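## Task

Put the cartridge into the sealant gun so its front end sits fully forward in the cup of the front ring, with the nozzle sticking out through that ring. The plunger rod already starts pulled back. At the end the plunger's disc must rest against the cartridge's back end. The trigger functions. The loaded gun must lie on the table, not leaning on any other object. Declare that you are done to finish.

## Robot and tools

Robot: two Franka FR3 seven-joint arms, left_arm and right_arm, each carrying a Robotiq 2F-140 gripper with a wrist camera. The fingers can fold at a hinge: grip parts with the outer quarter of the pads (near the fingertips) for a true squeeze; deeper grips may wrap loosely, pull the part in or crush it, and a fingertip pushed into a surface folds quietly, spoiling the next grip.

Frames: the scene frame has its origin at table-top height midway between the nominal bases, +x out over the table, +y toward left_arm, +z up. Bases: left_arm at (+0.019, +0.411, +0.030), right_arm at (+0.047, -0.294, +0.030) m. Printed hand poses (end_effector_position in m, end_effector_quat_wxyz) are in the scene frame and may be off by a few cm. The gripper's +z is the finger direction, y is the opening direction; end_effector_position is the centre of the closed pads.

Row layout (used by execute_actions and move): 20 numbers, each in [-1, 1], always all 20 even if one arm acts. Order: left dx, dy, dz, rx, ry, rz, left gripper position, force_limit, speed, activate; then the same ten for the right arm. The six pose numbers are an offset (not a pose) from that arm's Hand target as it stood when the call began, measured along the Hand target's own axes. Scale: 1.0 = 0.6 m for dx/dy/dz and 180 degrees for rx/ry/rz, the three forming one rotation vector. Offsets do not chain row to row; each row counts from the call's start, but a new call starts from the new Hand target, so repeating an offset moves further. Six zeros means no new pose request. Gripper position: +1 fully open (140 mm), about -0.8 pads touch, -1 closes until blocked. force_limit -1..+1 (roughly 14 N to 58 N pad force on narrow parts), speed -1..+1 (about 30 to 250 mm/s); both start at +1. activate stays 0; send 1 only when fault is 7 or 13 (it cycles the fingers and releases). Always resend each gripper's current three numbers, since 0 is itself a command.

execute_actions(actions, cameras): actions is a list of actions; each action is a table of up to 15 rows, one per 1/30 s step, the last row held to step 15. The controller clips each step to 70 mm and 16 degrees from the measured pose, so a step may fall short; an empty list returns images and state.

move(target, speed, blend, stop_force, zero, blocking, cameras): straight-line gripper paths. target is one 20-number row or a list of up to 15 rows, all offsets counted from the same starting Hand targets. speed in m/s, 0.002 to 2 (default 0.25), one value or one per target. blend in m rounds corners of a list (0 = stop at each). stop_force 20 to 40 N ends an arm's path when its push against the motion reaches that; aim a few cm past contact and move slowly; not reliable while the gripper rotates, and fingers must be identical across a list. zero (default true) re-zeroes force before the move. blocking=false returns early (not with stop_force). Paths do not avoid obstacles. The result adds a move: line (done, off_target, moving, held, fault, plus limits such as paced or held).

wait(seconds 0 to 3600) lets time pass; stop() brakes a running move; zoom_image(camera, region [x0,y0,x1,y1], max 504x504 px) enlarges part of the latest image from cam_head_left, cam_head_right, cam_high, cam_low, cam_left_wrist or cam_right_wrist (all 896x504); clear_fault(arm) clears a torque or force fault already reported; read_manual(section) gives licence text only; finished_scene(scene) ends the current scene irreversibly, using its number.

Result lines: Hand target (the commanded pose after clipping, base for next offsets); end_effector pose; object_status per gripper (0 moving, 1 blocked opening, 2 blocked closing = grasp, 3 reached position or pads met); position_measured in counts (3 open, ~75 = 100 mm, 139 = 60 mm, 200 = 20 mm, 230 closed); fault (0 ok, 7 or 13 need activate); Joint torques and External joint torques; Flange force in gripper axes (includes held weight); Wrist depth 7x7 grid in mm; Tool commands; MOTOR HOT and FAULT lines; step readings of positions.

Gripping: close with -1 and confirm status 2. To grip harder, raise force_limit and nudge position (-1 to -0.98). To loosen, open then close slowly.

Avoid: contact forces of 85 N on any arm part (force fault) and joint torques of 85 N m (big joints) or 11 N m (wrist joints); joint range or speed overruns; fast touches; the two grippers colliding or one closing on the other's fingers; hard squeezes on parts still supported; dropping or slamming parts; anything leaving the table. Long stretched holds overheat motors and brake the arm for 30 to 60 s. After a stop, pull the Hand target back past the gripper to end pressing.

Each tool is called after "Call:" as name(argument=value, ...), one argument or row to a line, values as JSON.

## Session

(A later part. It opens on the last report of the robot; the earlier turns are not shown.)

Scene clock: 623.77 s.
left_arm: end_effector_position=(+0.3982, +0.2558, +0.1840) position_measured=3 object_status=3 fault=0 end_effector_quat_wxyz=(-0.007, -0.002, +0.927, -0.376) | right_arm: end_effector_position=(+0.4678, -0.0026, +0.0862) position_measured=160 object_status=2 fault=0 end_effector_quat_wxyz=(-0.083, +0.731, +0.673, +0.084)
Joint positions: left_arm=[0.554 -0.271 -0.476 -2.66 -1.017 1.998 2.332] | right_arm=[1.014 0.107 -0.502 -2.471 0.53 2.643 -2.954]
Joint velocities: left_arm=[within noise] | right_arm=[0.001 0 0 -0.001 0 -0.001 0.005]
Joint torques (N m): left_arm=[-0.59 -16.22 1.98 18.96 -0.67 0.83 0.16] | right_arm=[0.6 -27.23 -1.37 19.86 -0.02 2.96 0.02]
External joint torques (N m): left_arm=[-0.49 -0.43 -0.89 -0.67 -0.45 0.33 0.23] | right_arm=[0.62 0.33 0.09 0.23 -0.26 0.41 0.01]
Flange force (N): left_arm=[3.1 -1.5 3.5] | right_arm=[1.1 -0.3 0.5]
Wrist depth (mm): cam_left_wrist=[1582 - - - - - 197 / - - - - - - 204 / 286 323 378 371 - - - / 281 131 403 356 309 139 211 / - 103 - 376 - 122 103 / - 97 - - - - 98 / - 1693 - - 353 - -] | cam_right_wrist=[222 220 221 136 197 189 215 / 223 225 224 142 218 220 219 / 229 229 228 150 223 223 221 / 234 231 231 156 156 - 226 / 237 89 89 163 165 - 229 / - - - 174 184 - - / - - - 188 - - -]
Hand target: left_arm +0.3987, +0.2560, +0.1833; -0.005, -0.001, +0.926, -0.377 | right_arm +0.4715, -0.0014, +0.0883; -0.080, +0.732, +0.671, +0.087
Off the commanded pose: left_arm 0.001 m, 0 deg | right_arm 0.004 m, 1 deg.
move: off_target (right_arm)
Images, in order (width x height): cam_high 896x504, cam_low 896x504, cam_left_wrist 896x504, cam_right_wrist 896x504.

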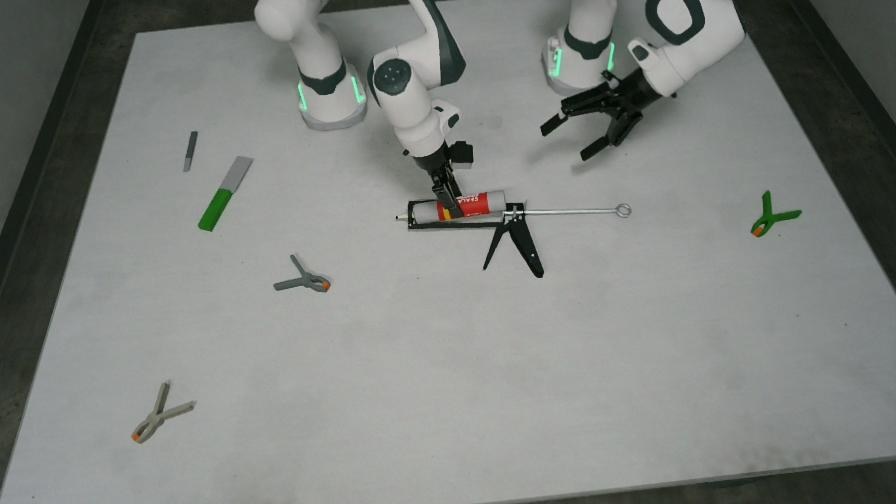

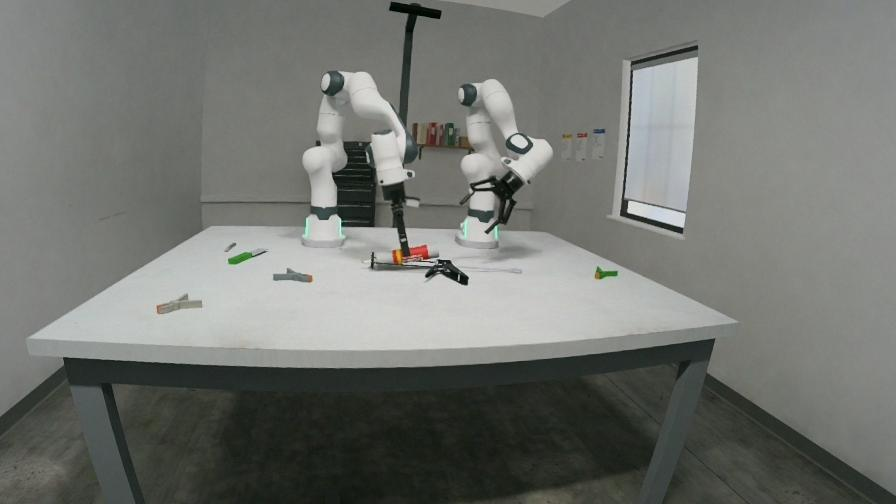

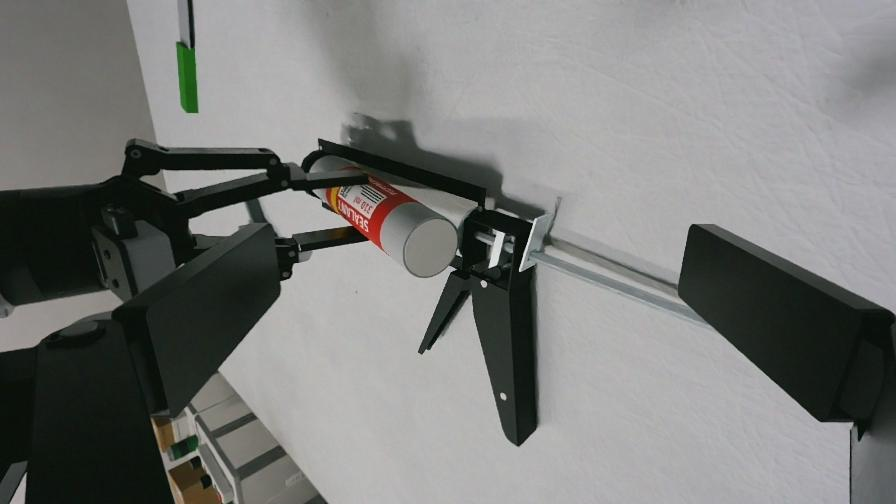

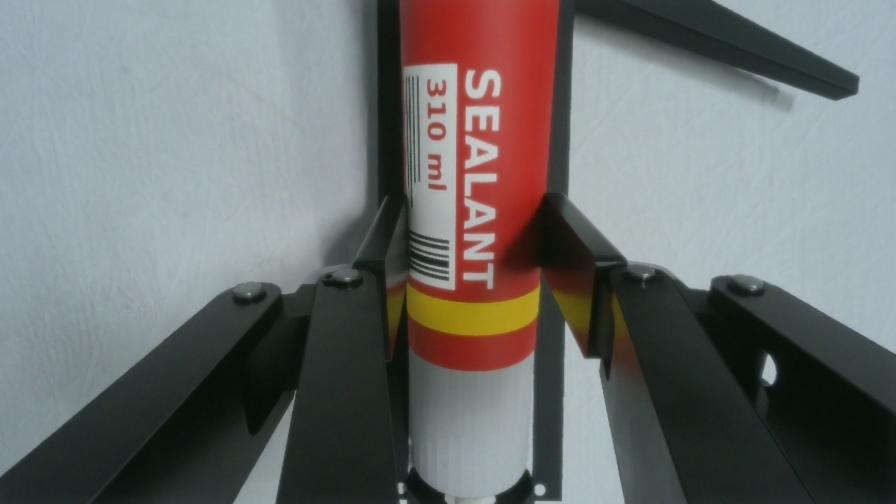

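Call:
move(
  target=[0,0,0,0,0,0,1,-1,1,0,-0.0085,0.0013,0.0031,0,-0.0044,0,-1,-0.02,-1,0],
  cameras=["cam_left_wrist","cam_right_wrist","cam_low","cam_high"],
  speed=0.03,
)

Call:
zoom_image(
  camera="cam_high",
  region=[480, 180, 550, 230],
)

Call:
zoom_image(
  camera="cam_left_wrist",
  region=[390, 180, 510, 290],
)

Call:
zoom_image(
  camera="cam_low",
  region=[355, 230, 485, 300],
)

Call:
zoom_image(
  camera="cam_right_wrist",
  region=[370, 360, 590, 504],
)

Scene clock: 663.17 s.
left_arm: end_effector_position=(+0.3982, +0.2558, +0.1840) position_measured=3 object_status=3 fault=0 end_effector_quat_wxyz=(-0.007, -0.002, +0.927, -0.376) | right_arm: end_effector_position=(+0.4684, -0.0069, +0.0834) position_measured=160 object_status=2 fault=0 end_effector_quat_wxyz=(-0.078, +0.731, +0.673, +0.079)
Joint positions: left_arm=[0.554 -0.271 -0.476 -2.66 -1.017 1.998 2.332] | right_arm=[1.014 0.113 -0.506 -2.471 0.512 2.643 -2.943]
Joint velocities: left_arm=[within noise] | right_arm=[-0.001 0.001 -0.002 0.002 -0.001 -0.001 0.005]
Joint torques (N m): left_arm=[-0.61 -16.2 1.92 18.94 -0.67 0.84 0.15] | right_arm=[0.47 -27.2 -1.48 19.53 0.04 2.89 0.13]
External joint torques (N m): left_arm=[-0.61 -0.28 -1.06 -0.86 -0.44 0.31 0.22] | right_arm=[0.49 0.41 0.07 -0.02 -0.21 0.33 0.12]
Flange force (N): left_arm=[3.1 -1.4 4.2] | right_arm=[0.9 -0.7 0.4]
Wrist depth (mm): cam_left_wrist=[- - - - - - 197 / - - - - - - - / 303 323 374 377 - - 228 / 282 130 386 340 325 139 - / - 103 653 375 - 123 103 / - 97 - - - - 98 / - 1647 - - - - -] | cam_right_wrist=[219 217 216 136 191 193 210 / 223 222 219 142 194 216 216 / 225 226 224 149 160 220 219 / 231 230 227 156 145 224 224 / 236 89 89 163 169 - 226 / - - - 172 203 - - / - - - 182 - - -]
Hand target: left_arm +0.3987, +0.2560, +0.1833; -0.005, -0.001, +0.926, -0.377 | right_arm +0.4719, -0.0060, +0.0853; -0.076, +0.733, +0.671, +0.082
Off the commanded pose: left_arm 0.001 m, 0 deg | right_arm 0.004 m, 1 deg.
move: off_target (right_arm)
Images, in order (width x height): cam_high 896x504, cam_low 896x504, cam_left_wrist 896x504, cam_right_wrist 896x504.

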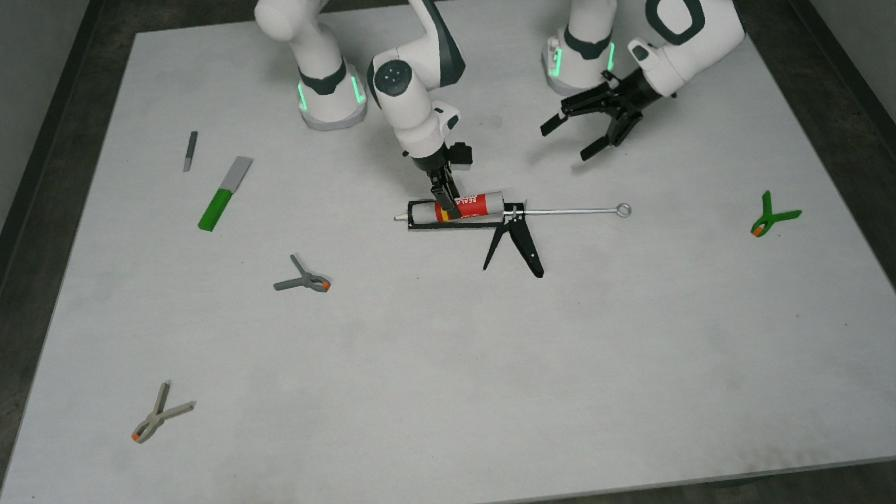

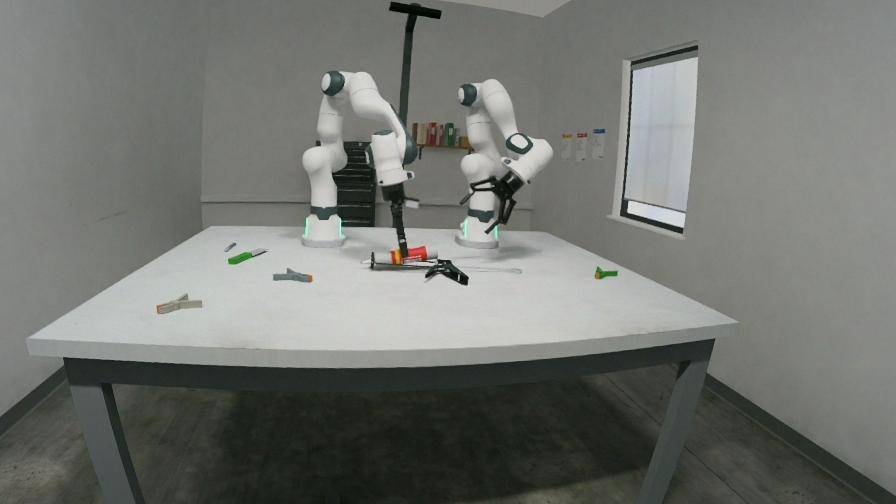

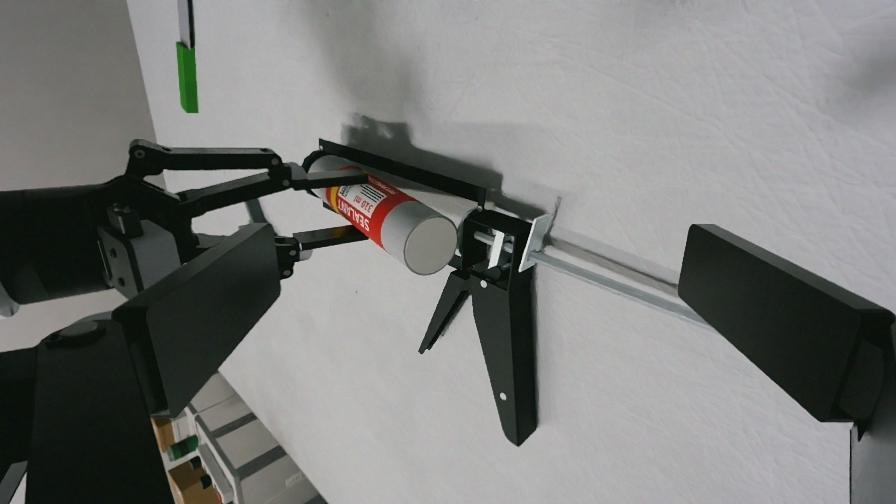

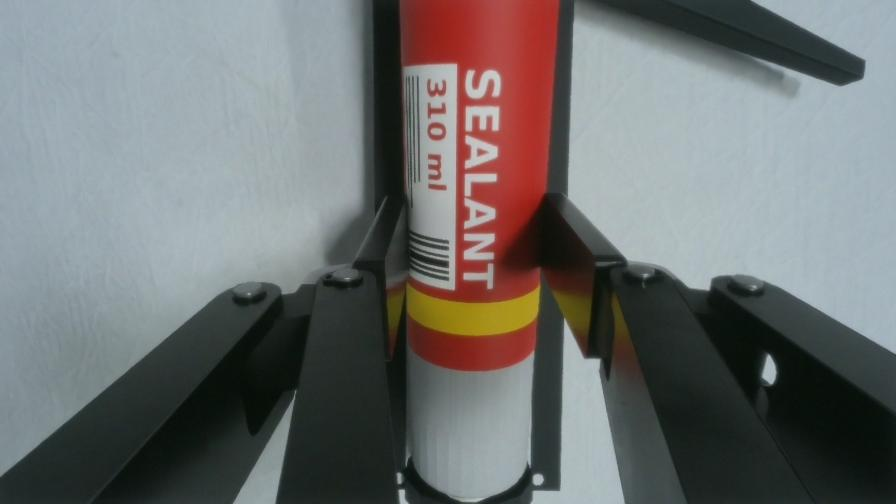

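Scaled by 7.200.

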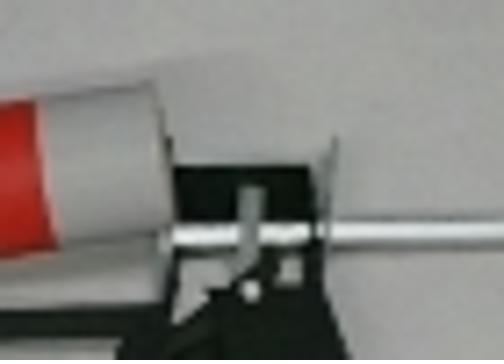

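Scaled by 4.200.

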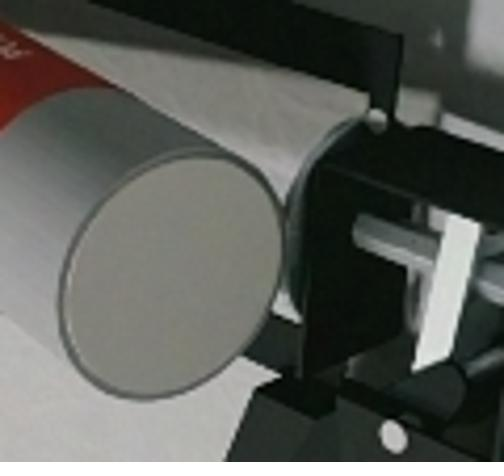

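Scaled by 3.877.

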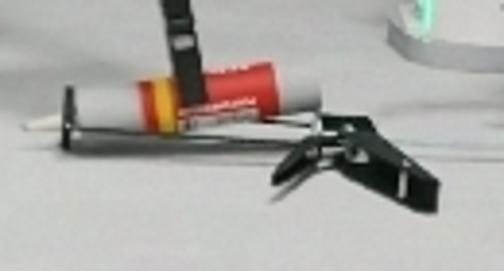

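Scaled by 2.291.

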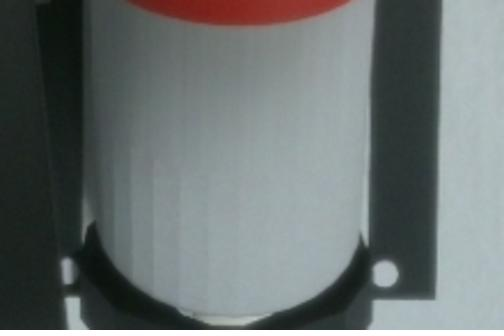

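Call:
move(
  target=[0,0,0,0,0,0,1,-1,1,0,-0.0017,0,0.0051,0,-0.0097,0,-1,-0.02,-1,0],
  cameras=["cam_left_wrist","cam_right_wrist","cam_low","cam_high"],
  speed=0.03,
)

Call:
zoom_image(
  camera="cam_high",
  region=[480, 180, 550, 230],
)

Call:
zoom_image(
  camera="cam_left_wrist",
  region=[390, 180, 510, 290],
)

Call:
zoom_image(
  camera="cam_right_wrist",
  region=[370, 360, 590, 504],
)

Scene clock: 673.77 s.
left_arm: end_effector_position=(+0.3982, +0.2558, +0.1840) position_measured=3 object_status=3 fault=0 end_effector_quat_wxyz=(-0.007, -0.002, +0.927, -0.376) | right_arm: end_effector_position=(+0.4705, -0.0067, +0.0814) position_measured=160 object_status=2 fault=0 end_effector_quat_wxyz=(-0.066, +0.733, +0.674, +0.071)
Joint positions: left_arm=[0.554 -0.271 -0.476 -2.66 -1.017 1.998 2.332] | right_arm=[1.03 0.126 -0.514 -2.459 0.465 2.641 -2.893]
Joint velocities: left_arm=[within noise] | right_arm=[0 0 -0.001 0 -0.001 0 0.006]
Joint torques (N m): left_arm=[-0.66 -16.21 1.92 18.91 -0.67 0.84 0.15] | right_arm=[0.43 -26.85 -1.83 19.35 -0.1 2.62 0.13]
External joint torques (N m): left_arm=[-0.7 -0.42 -1.09 -0.75 -0.46 0.32 0.22] | right_arm=[0.5 1.13 -0.03 -0.16 -0.4 0.02 0.13]
Flange force (N): left_arm=[3.2 -1.8 4.1] | right_arm=[1.5 0.6 1.0]
Wrist depth (mm): cam_left_wrist=[1658 - - - - - 207 / - - - 357 - - - / 291 321 384 374 - 259 221 / 277 130 381 347 327 140 223 / - 103 671 359 - 122 103 / - 103 658 - - - 98 / - 1834 - - - - -] | cam_right_wrist=[213 212 211 133 207 208 206 / 218 217 216 140 211 213 213 / 223 222 220 149 217 218 218 / 228 226 225 156 155 221 222 / 233 89 89 165 165 - - / - - - 185 - - - / - - - 189 - - -]
Hand target: left_arm +0.3987, +0.2560, +0.1833; -0.005, -0.001, +0.926, -0.377 | right_arm +0.4718, -0.0063, +0.0821; -0.066, +0.734, +0.672, +0.071
Off the commanded pose: left_arm 0.001 m, 0 deg | right_arm 0.002 m, 0 deg.
move: done
Images, in order (width x height): cam_high 896x504, cam_low 896x504, cam_left_wrist 896x504, cam_right_wrist 896x504.

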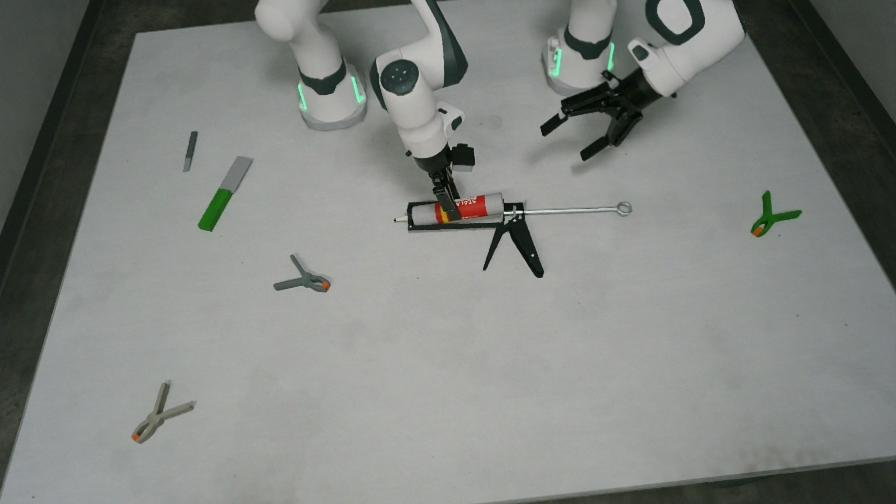

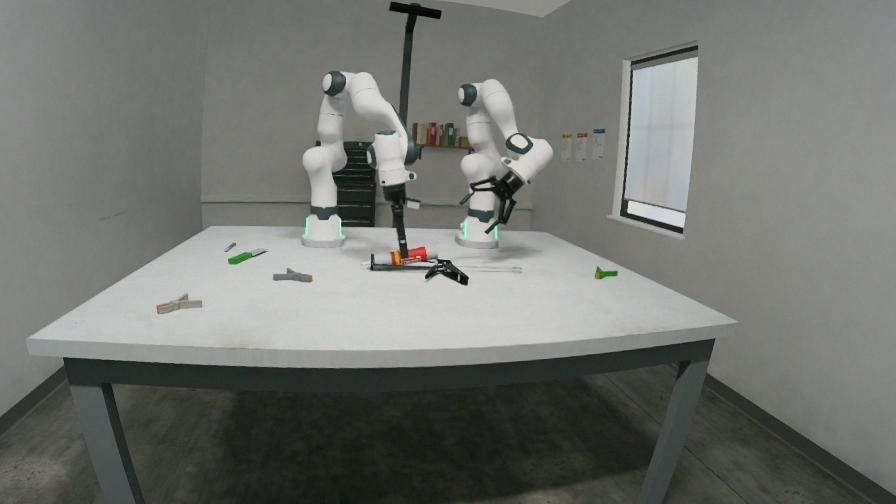

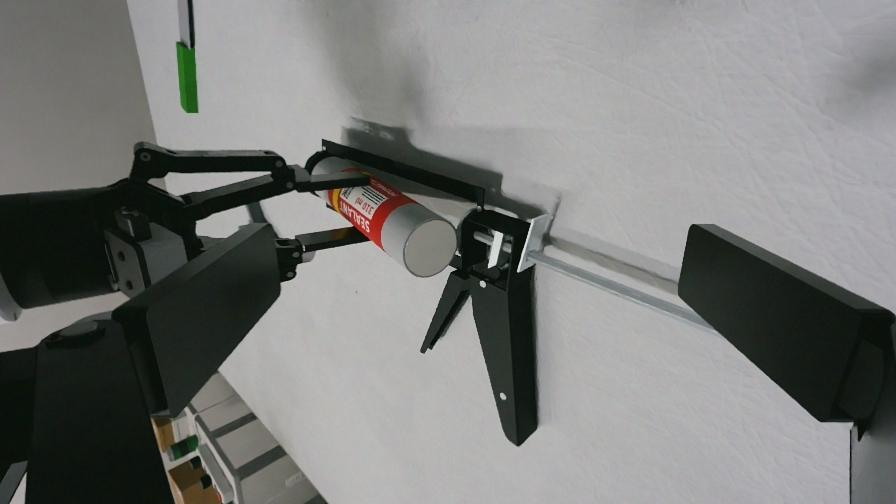

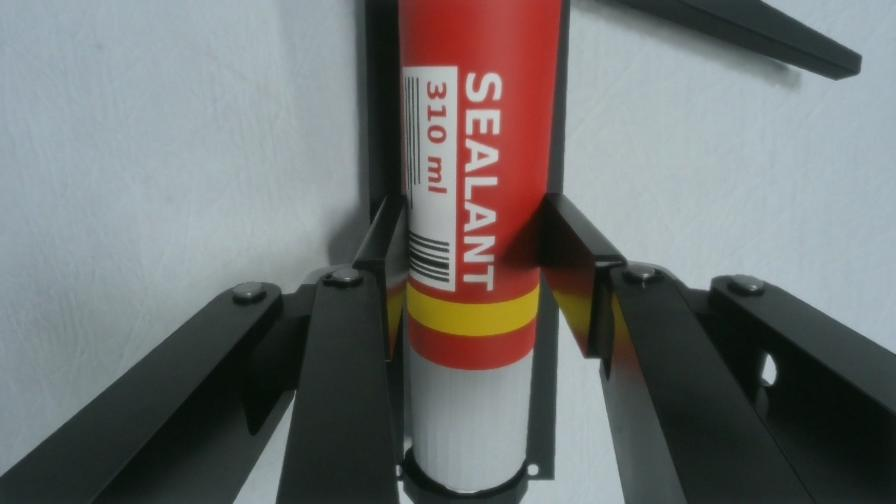

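Scaled by 7.200.

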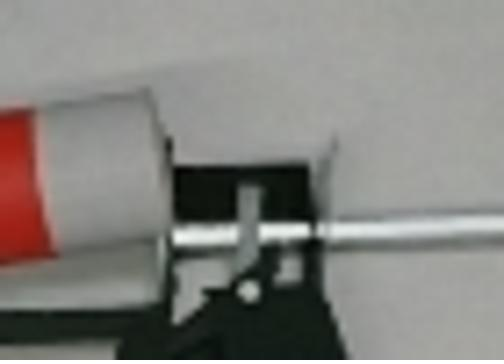

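Scaled by 4.200.

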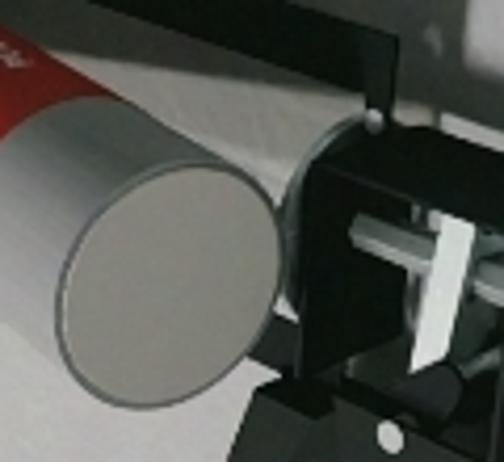

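Scaled by 2.291.

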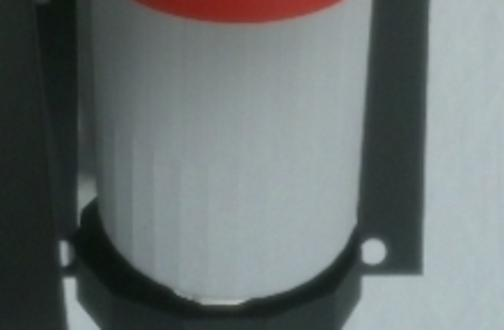

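Call:
move(
  target=[0,0,0,0,0,0,1,-1,1,0,-0.001,-0.0028,0.0052,0,-0.0083,0,-1,-0.02,-1,0],
  cameras=["cam_left_wrist","cam_right_wrist","cam_low","cam_high"],
  speed=0.03,
)

Call:
zoom_image(
  camera="cam_high",
  region=[480, 180, 550, 230],
)

Call:
zoom_image(
  camera="cam_left_wrist",
  region=[390, 180, 510, 290],
)

Call:
zoom_image(
  camera="cam_right_wrist",
  region=[370, 360, 590, 504],
)

Scene clock: 682.63 s.
left_arm: end_effector_position=(+0.3982, +0.2558, +0.1840) position_measured=3 object_status=3 fault=0 end_effector_quat_wxyz=(-0.007, -0.002, +0.927, -0.376) | right_arm: end_effector_position=(+0.4709, -0.0055, +0.0809) position_measured=160 object_status=2 fault=0 end_effector_quat_wxyz=(-0.058, +0.734, +0.674, +0.064)
Joint positions: left_arm=[0.554 -0.271 -0.476 -2.66 -1.017 1.998 2.332] | right_arm=[1.044 0.133 -0.521 -2.449 0.426 2.635 -2.848]
Joint torques (N m): left_arm=[-0.61 -16.18 1.92 18.93 -0.67 0.84 0.14] | right_arm=[1.06 -24.55 -1.29 18.11 -0.1 2.72 0.11]
External joint torques (N m): left_arm=[-0.6 -0.38 -1.04 -0.72 -0.46 0.33 0.21] | right_arm=[1.09 3.63 0.61 -1.5 -0.43 0.08 0.11]
Flange force (N): left_arm=[3.0 -1.6 4.0] | right_arm=[2.4 1.4 8.5]
Wrist depth (mm): cam_left_wrist=[- - - - 308 - 202 / - - - - - - - / 294 322 382 357 - - 227 / 274 130 391 347 325 139 109 / - 103 - 365 - 122 103 / - 103 917 - - - 98 / - 1729 - - - - -] | cam_right_wrist=[210 209 209 131 205 207 187 / 215 214 213 139 209 212 211 / 221 220 220 148 158 220 218 / 227 227 224 157 155 223 224 / 234 84 89 167 165 - 227 / - - - 179 - - - / - - - 192 - - -]
Hand target: left_arm +0.3987, +0.2560, +0.1833; -0.005, -0.001, +0.926, -0.377 | right_arm +0.4702, -0.0061, +0.0790; -0.057, +0.735, +0.673, +0.061
Off the commanded pose: left_arm 0.001 m, 0 deg | right_arm 0.002 m, 0 deg.
move: done
Images, in order (width x height): cam_high 896x504, cam_low 896x504, cam_left_wrist 896x504, cam_right_wrist 896x504.

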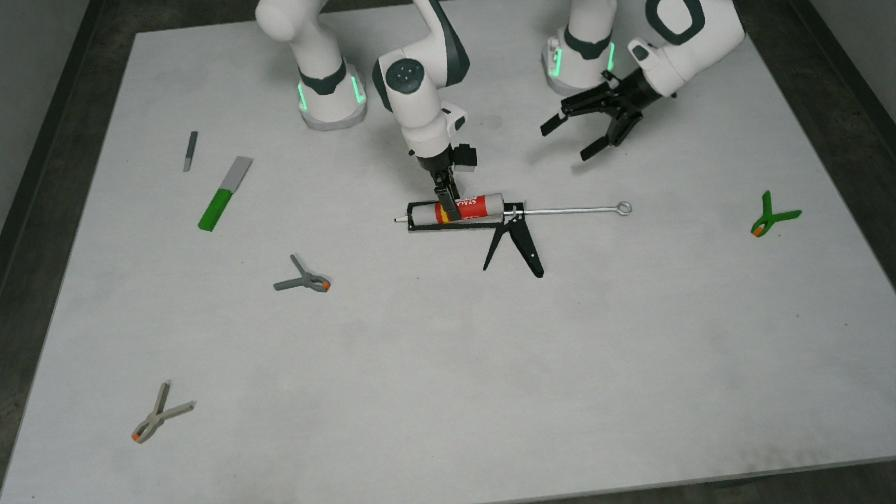

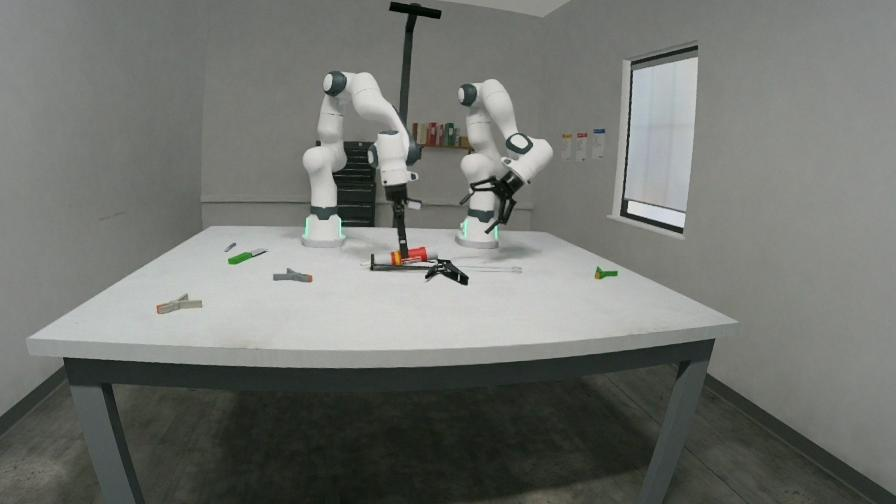

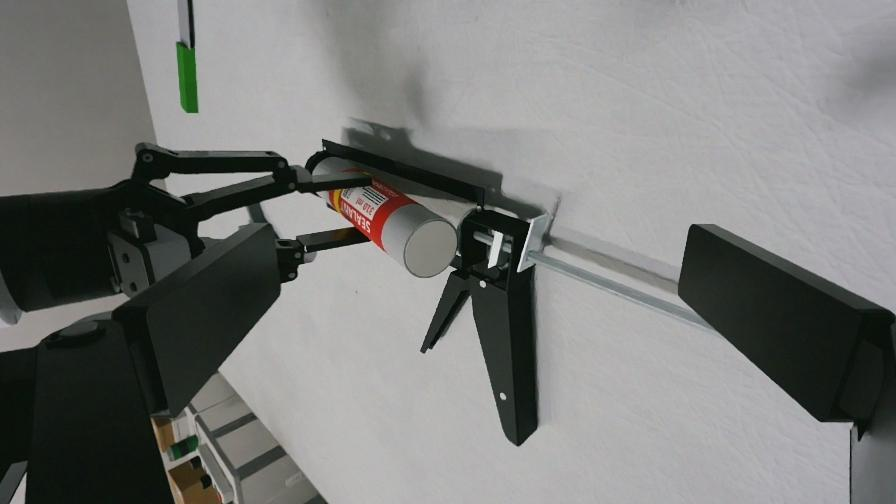

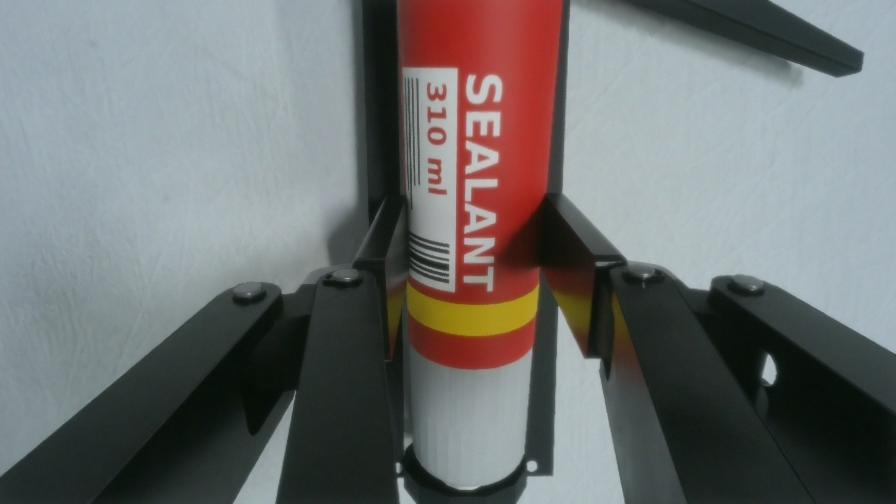

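Scaled by 7.200.

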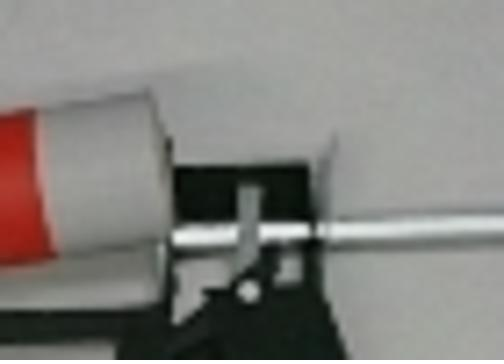

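Scaled by 4.200.

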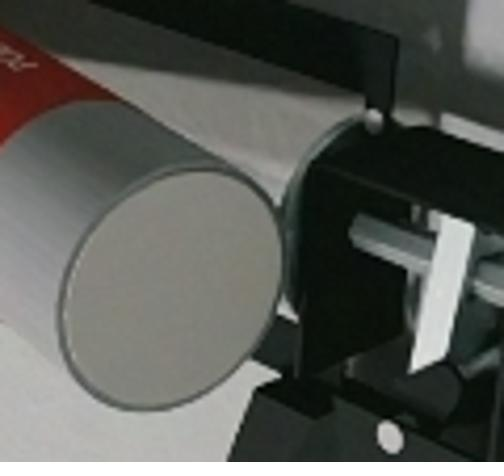

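Scaled by 2.291.

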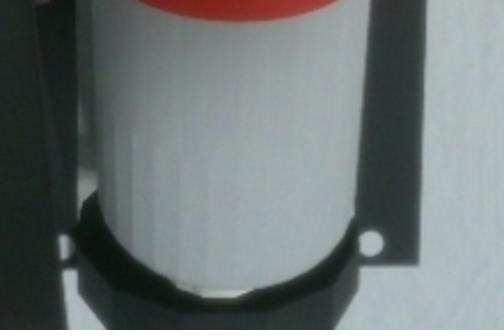

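Call:
execute_actions(
  actions=[],
)

Call:
zoom_image(
  camera="cam_high",
  region=[395, 180, 535, 240],
)

Call:
zoom_image(
  camera="cam_left_wrist",
  region=[390, 180, 510, 290],
)

Call:
zoom_image(
  camera="cam_low",
  region=[355, 230, 485, 300],
)

Scene clock: 710.07 s.
left_arm: end_effector_position=(+0.3982, +0.2558, +0.1840) position_measured=3 object_status=3 fault=0 end_effector_quat_wxyz=(-0.007, -0.002, +0.927, -0.376) | right_arm: end_effector_position=(+0.4709, -0.0055, +0.0809) position_measured=160 object_status=2 fault=0 end_effector_quat_wxyz=(-0.058, +0.734, +0.673, +0.064)
Joint positions: left_arm=[0.554 -0.271 -0.476 -2.66 -1.017 1.998 2.332] | right_arm=[1.044 0.133 -0.521 -2.449 0.426 2.635 -2.847]
Joint velocities: within noise
Joint torques (N m): left_arm=[-0.6 -16.19 1.9 18.9 -0.67 0.82 0.19] | right_arm=[0.86 -24.56 -1.31 18 -0.03 2.72 0.09]
External joint torques (N m): left_arm=[-0.63 -0.3 -1.11 -0.83 -0.45 0.3 0.26] | right_arm=[0.92 3.55 0.62 -1.57 -0.37 0.08 0.08]
Flange force (N): left_arm=[3.1 -1.5 4.2] | right_arm=[2.0 1.3 8.6]
Wrist depth (mm): cam_left_wrist=[- - - - - - 203 / 1636 - - - - - 211 / 295 319 384 370 - - - / 276 130 378 350 314 139 218 / - 103 - 364 356 122 103 / - 96 - - - 274 98 / - 1658 - - - 278 -] | cam_right_wrist=[210 210 208 132 205 207 205 / 215 216 214 139 210 211 211 / 221 219 219 148 152 218 217 / 227 227 223 157 144 223 223 / 234 89 89 165 165 - 228 / - - - 205 - - - / - - - 189 213 - -]
Hand target: left_arm +0.3987, +0.2560, +0.1833; -0.005, -0.001, +0.926, -0.377 | right_arm +0.4702, -0.0061, +0.0790; -0.057, +0.735, +0.673, +0.061
Tool commands: left_gripper/position=+1.0 left_gripper/force_limit=-1.0 left_gripper/speed=+1.0 left_gripper/activate=+0.0 right_gripper/position=-1.0 right_gripper/force_limit=-0.02 right_gripper/speed=-1.0 right_gripper/activate=+0.0
Off the commanded pose: left_arm 0.001 m, 0 deg | right_arm 0.002 m, 0 deg.

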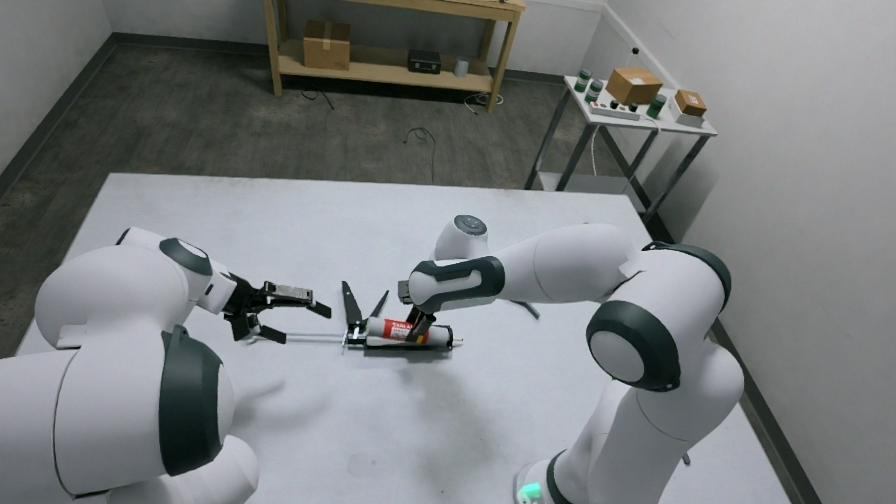

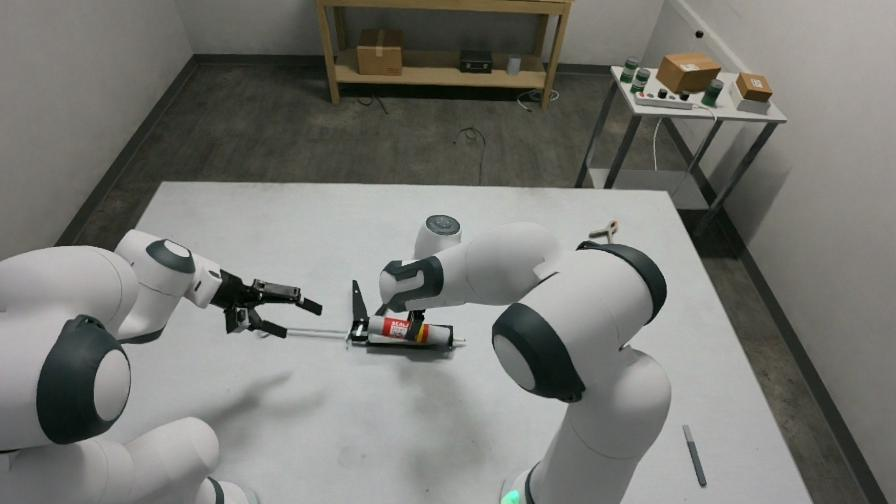

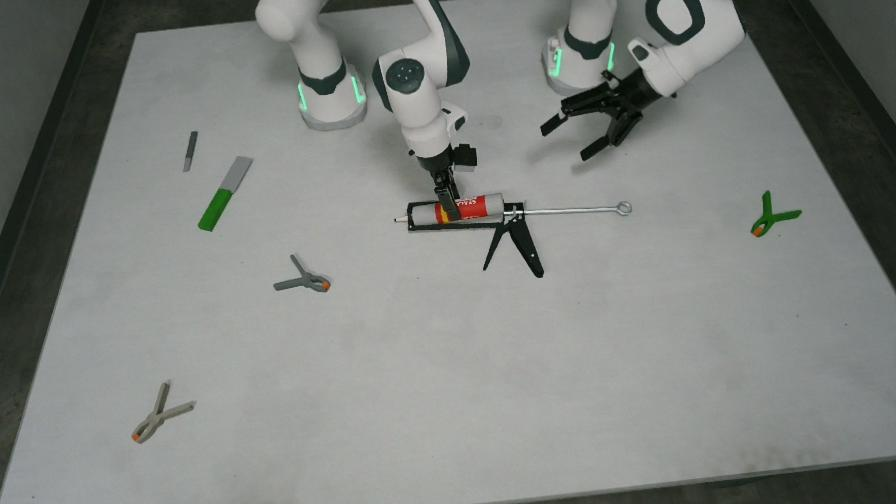

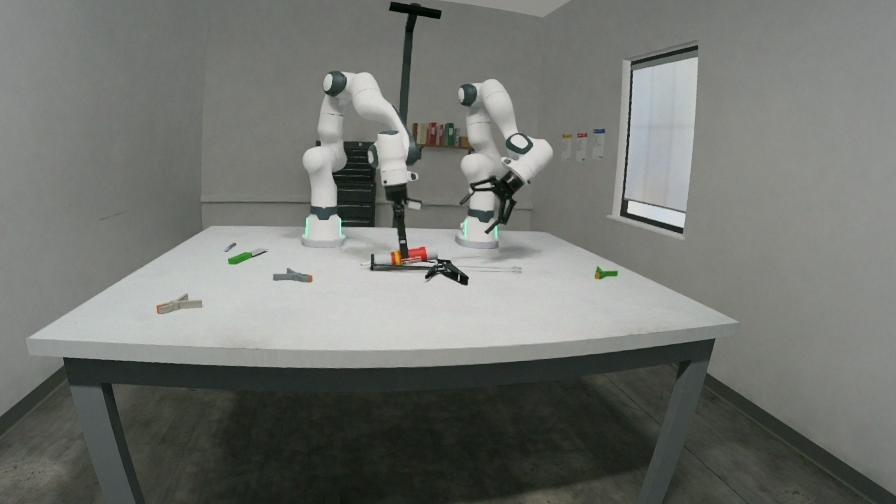

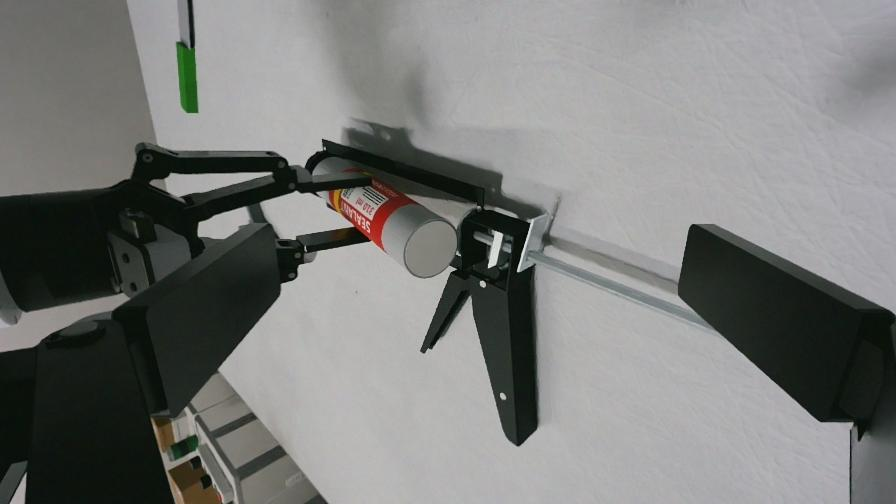

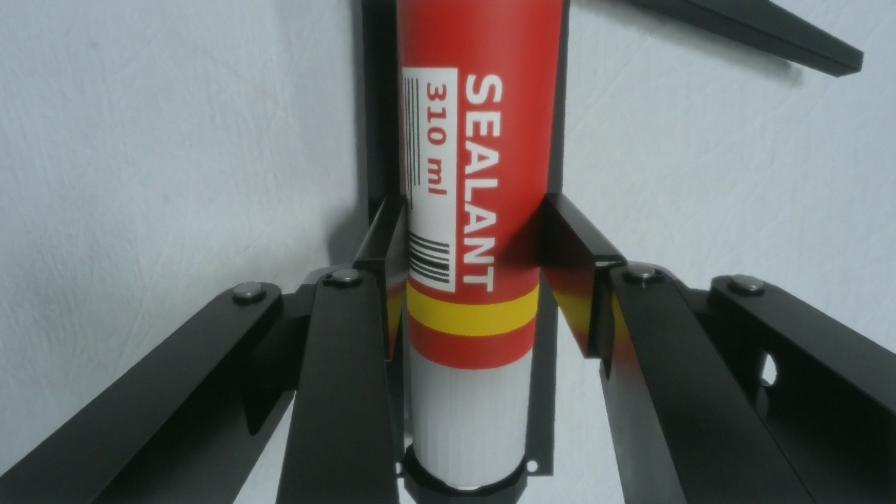

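Scaled by 3.600.

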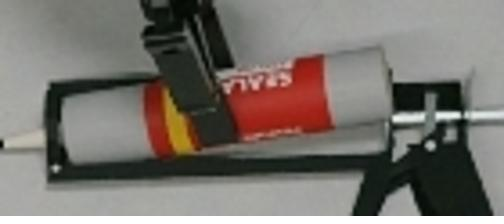

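Scaled by 4.200.

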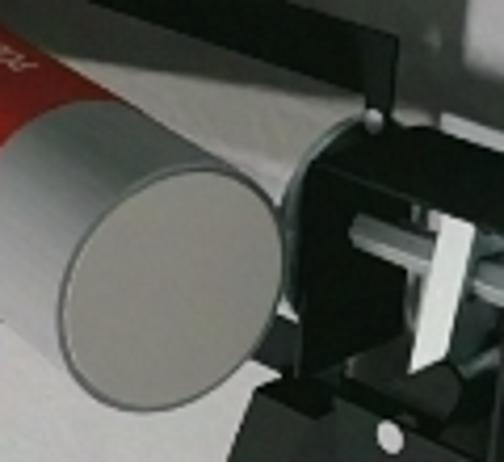

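Scaled by 3.877.

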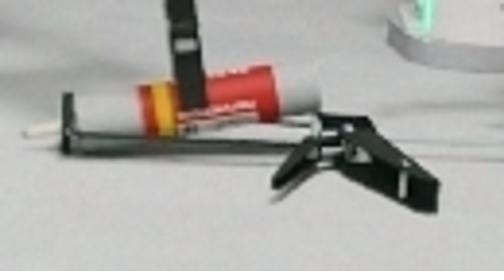

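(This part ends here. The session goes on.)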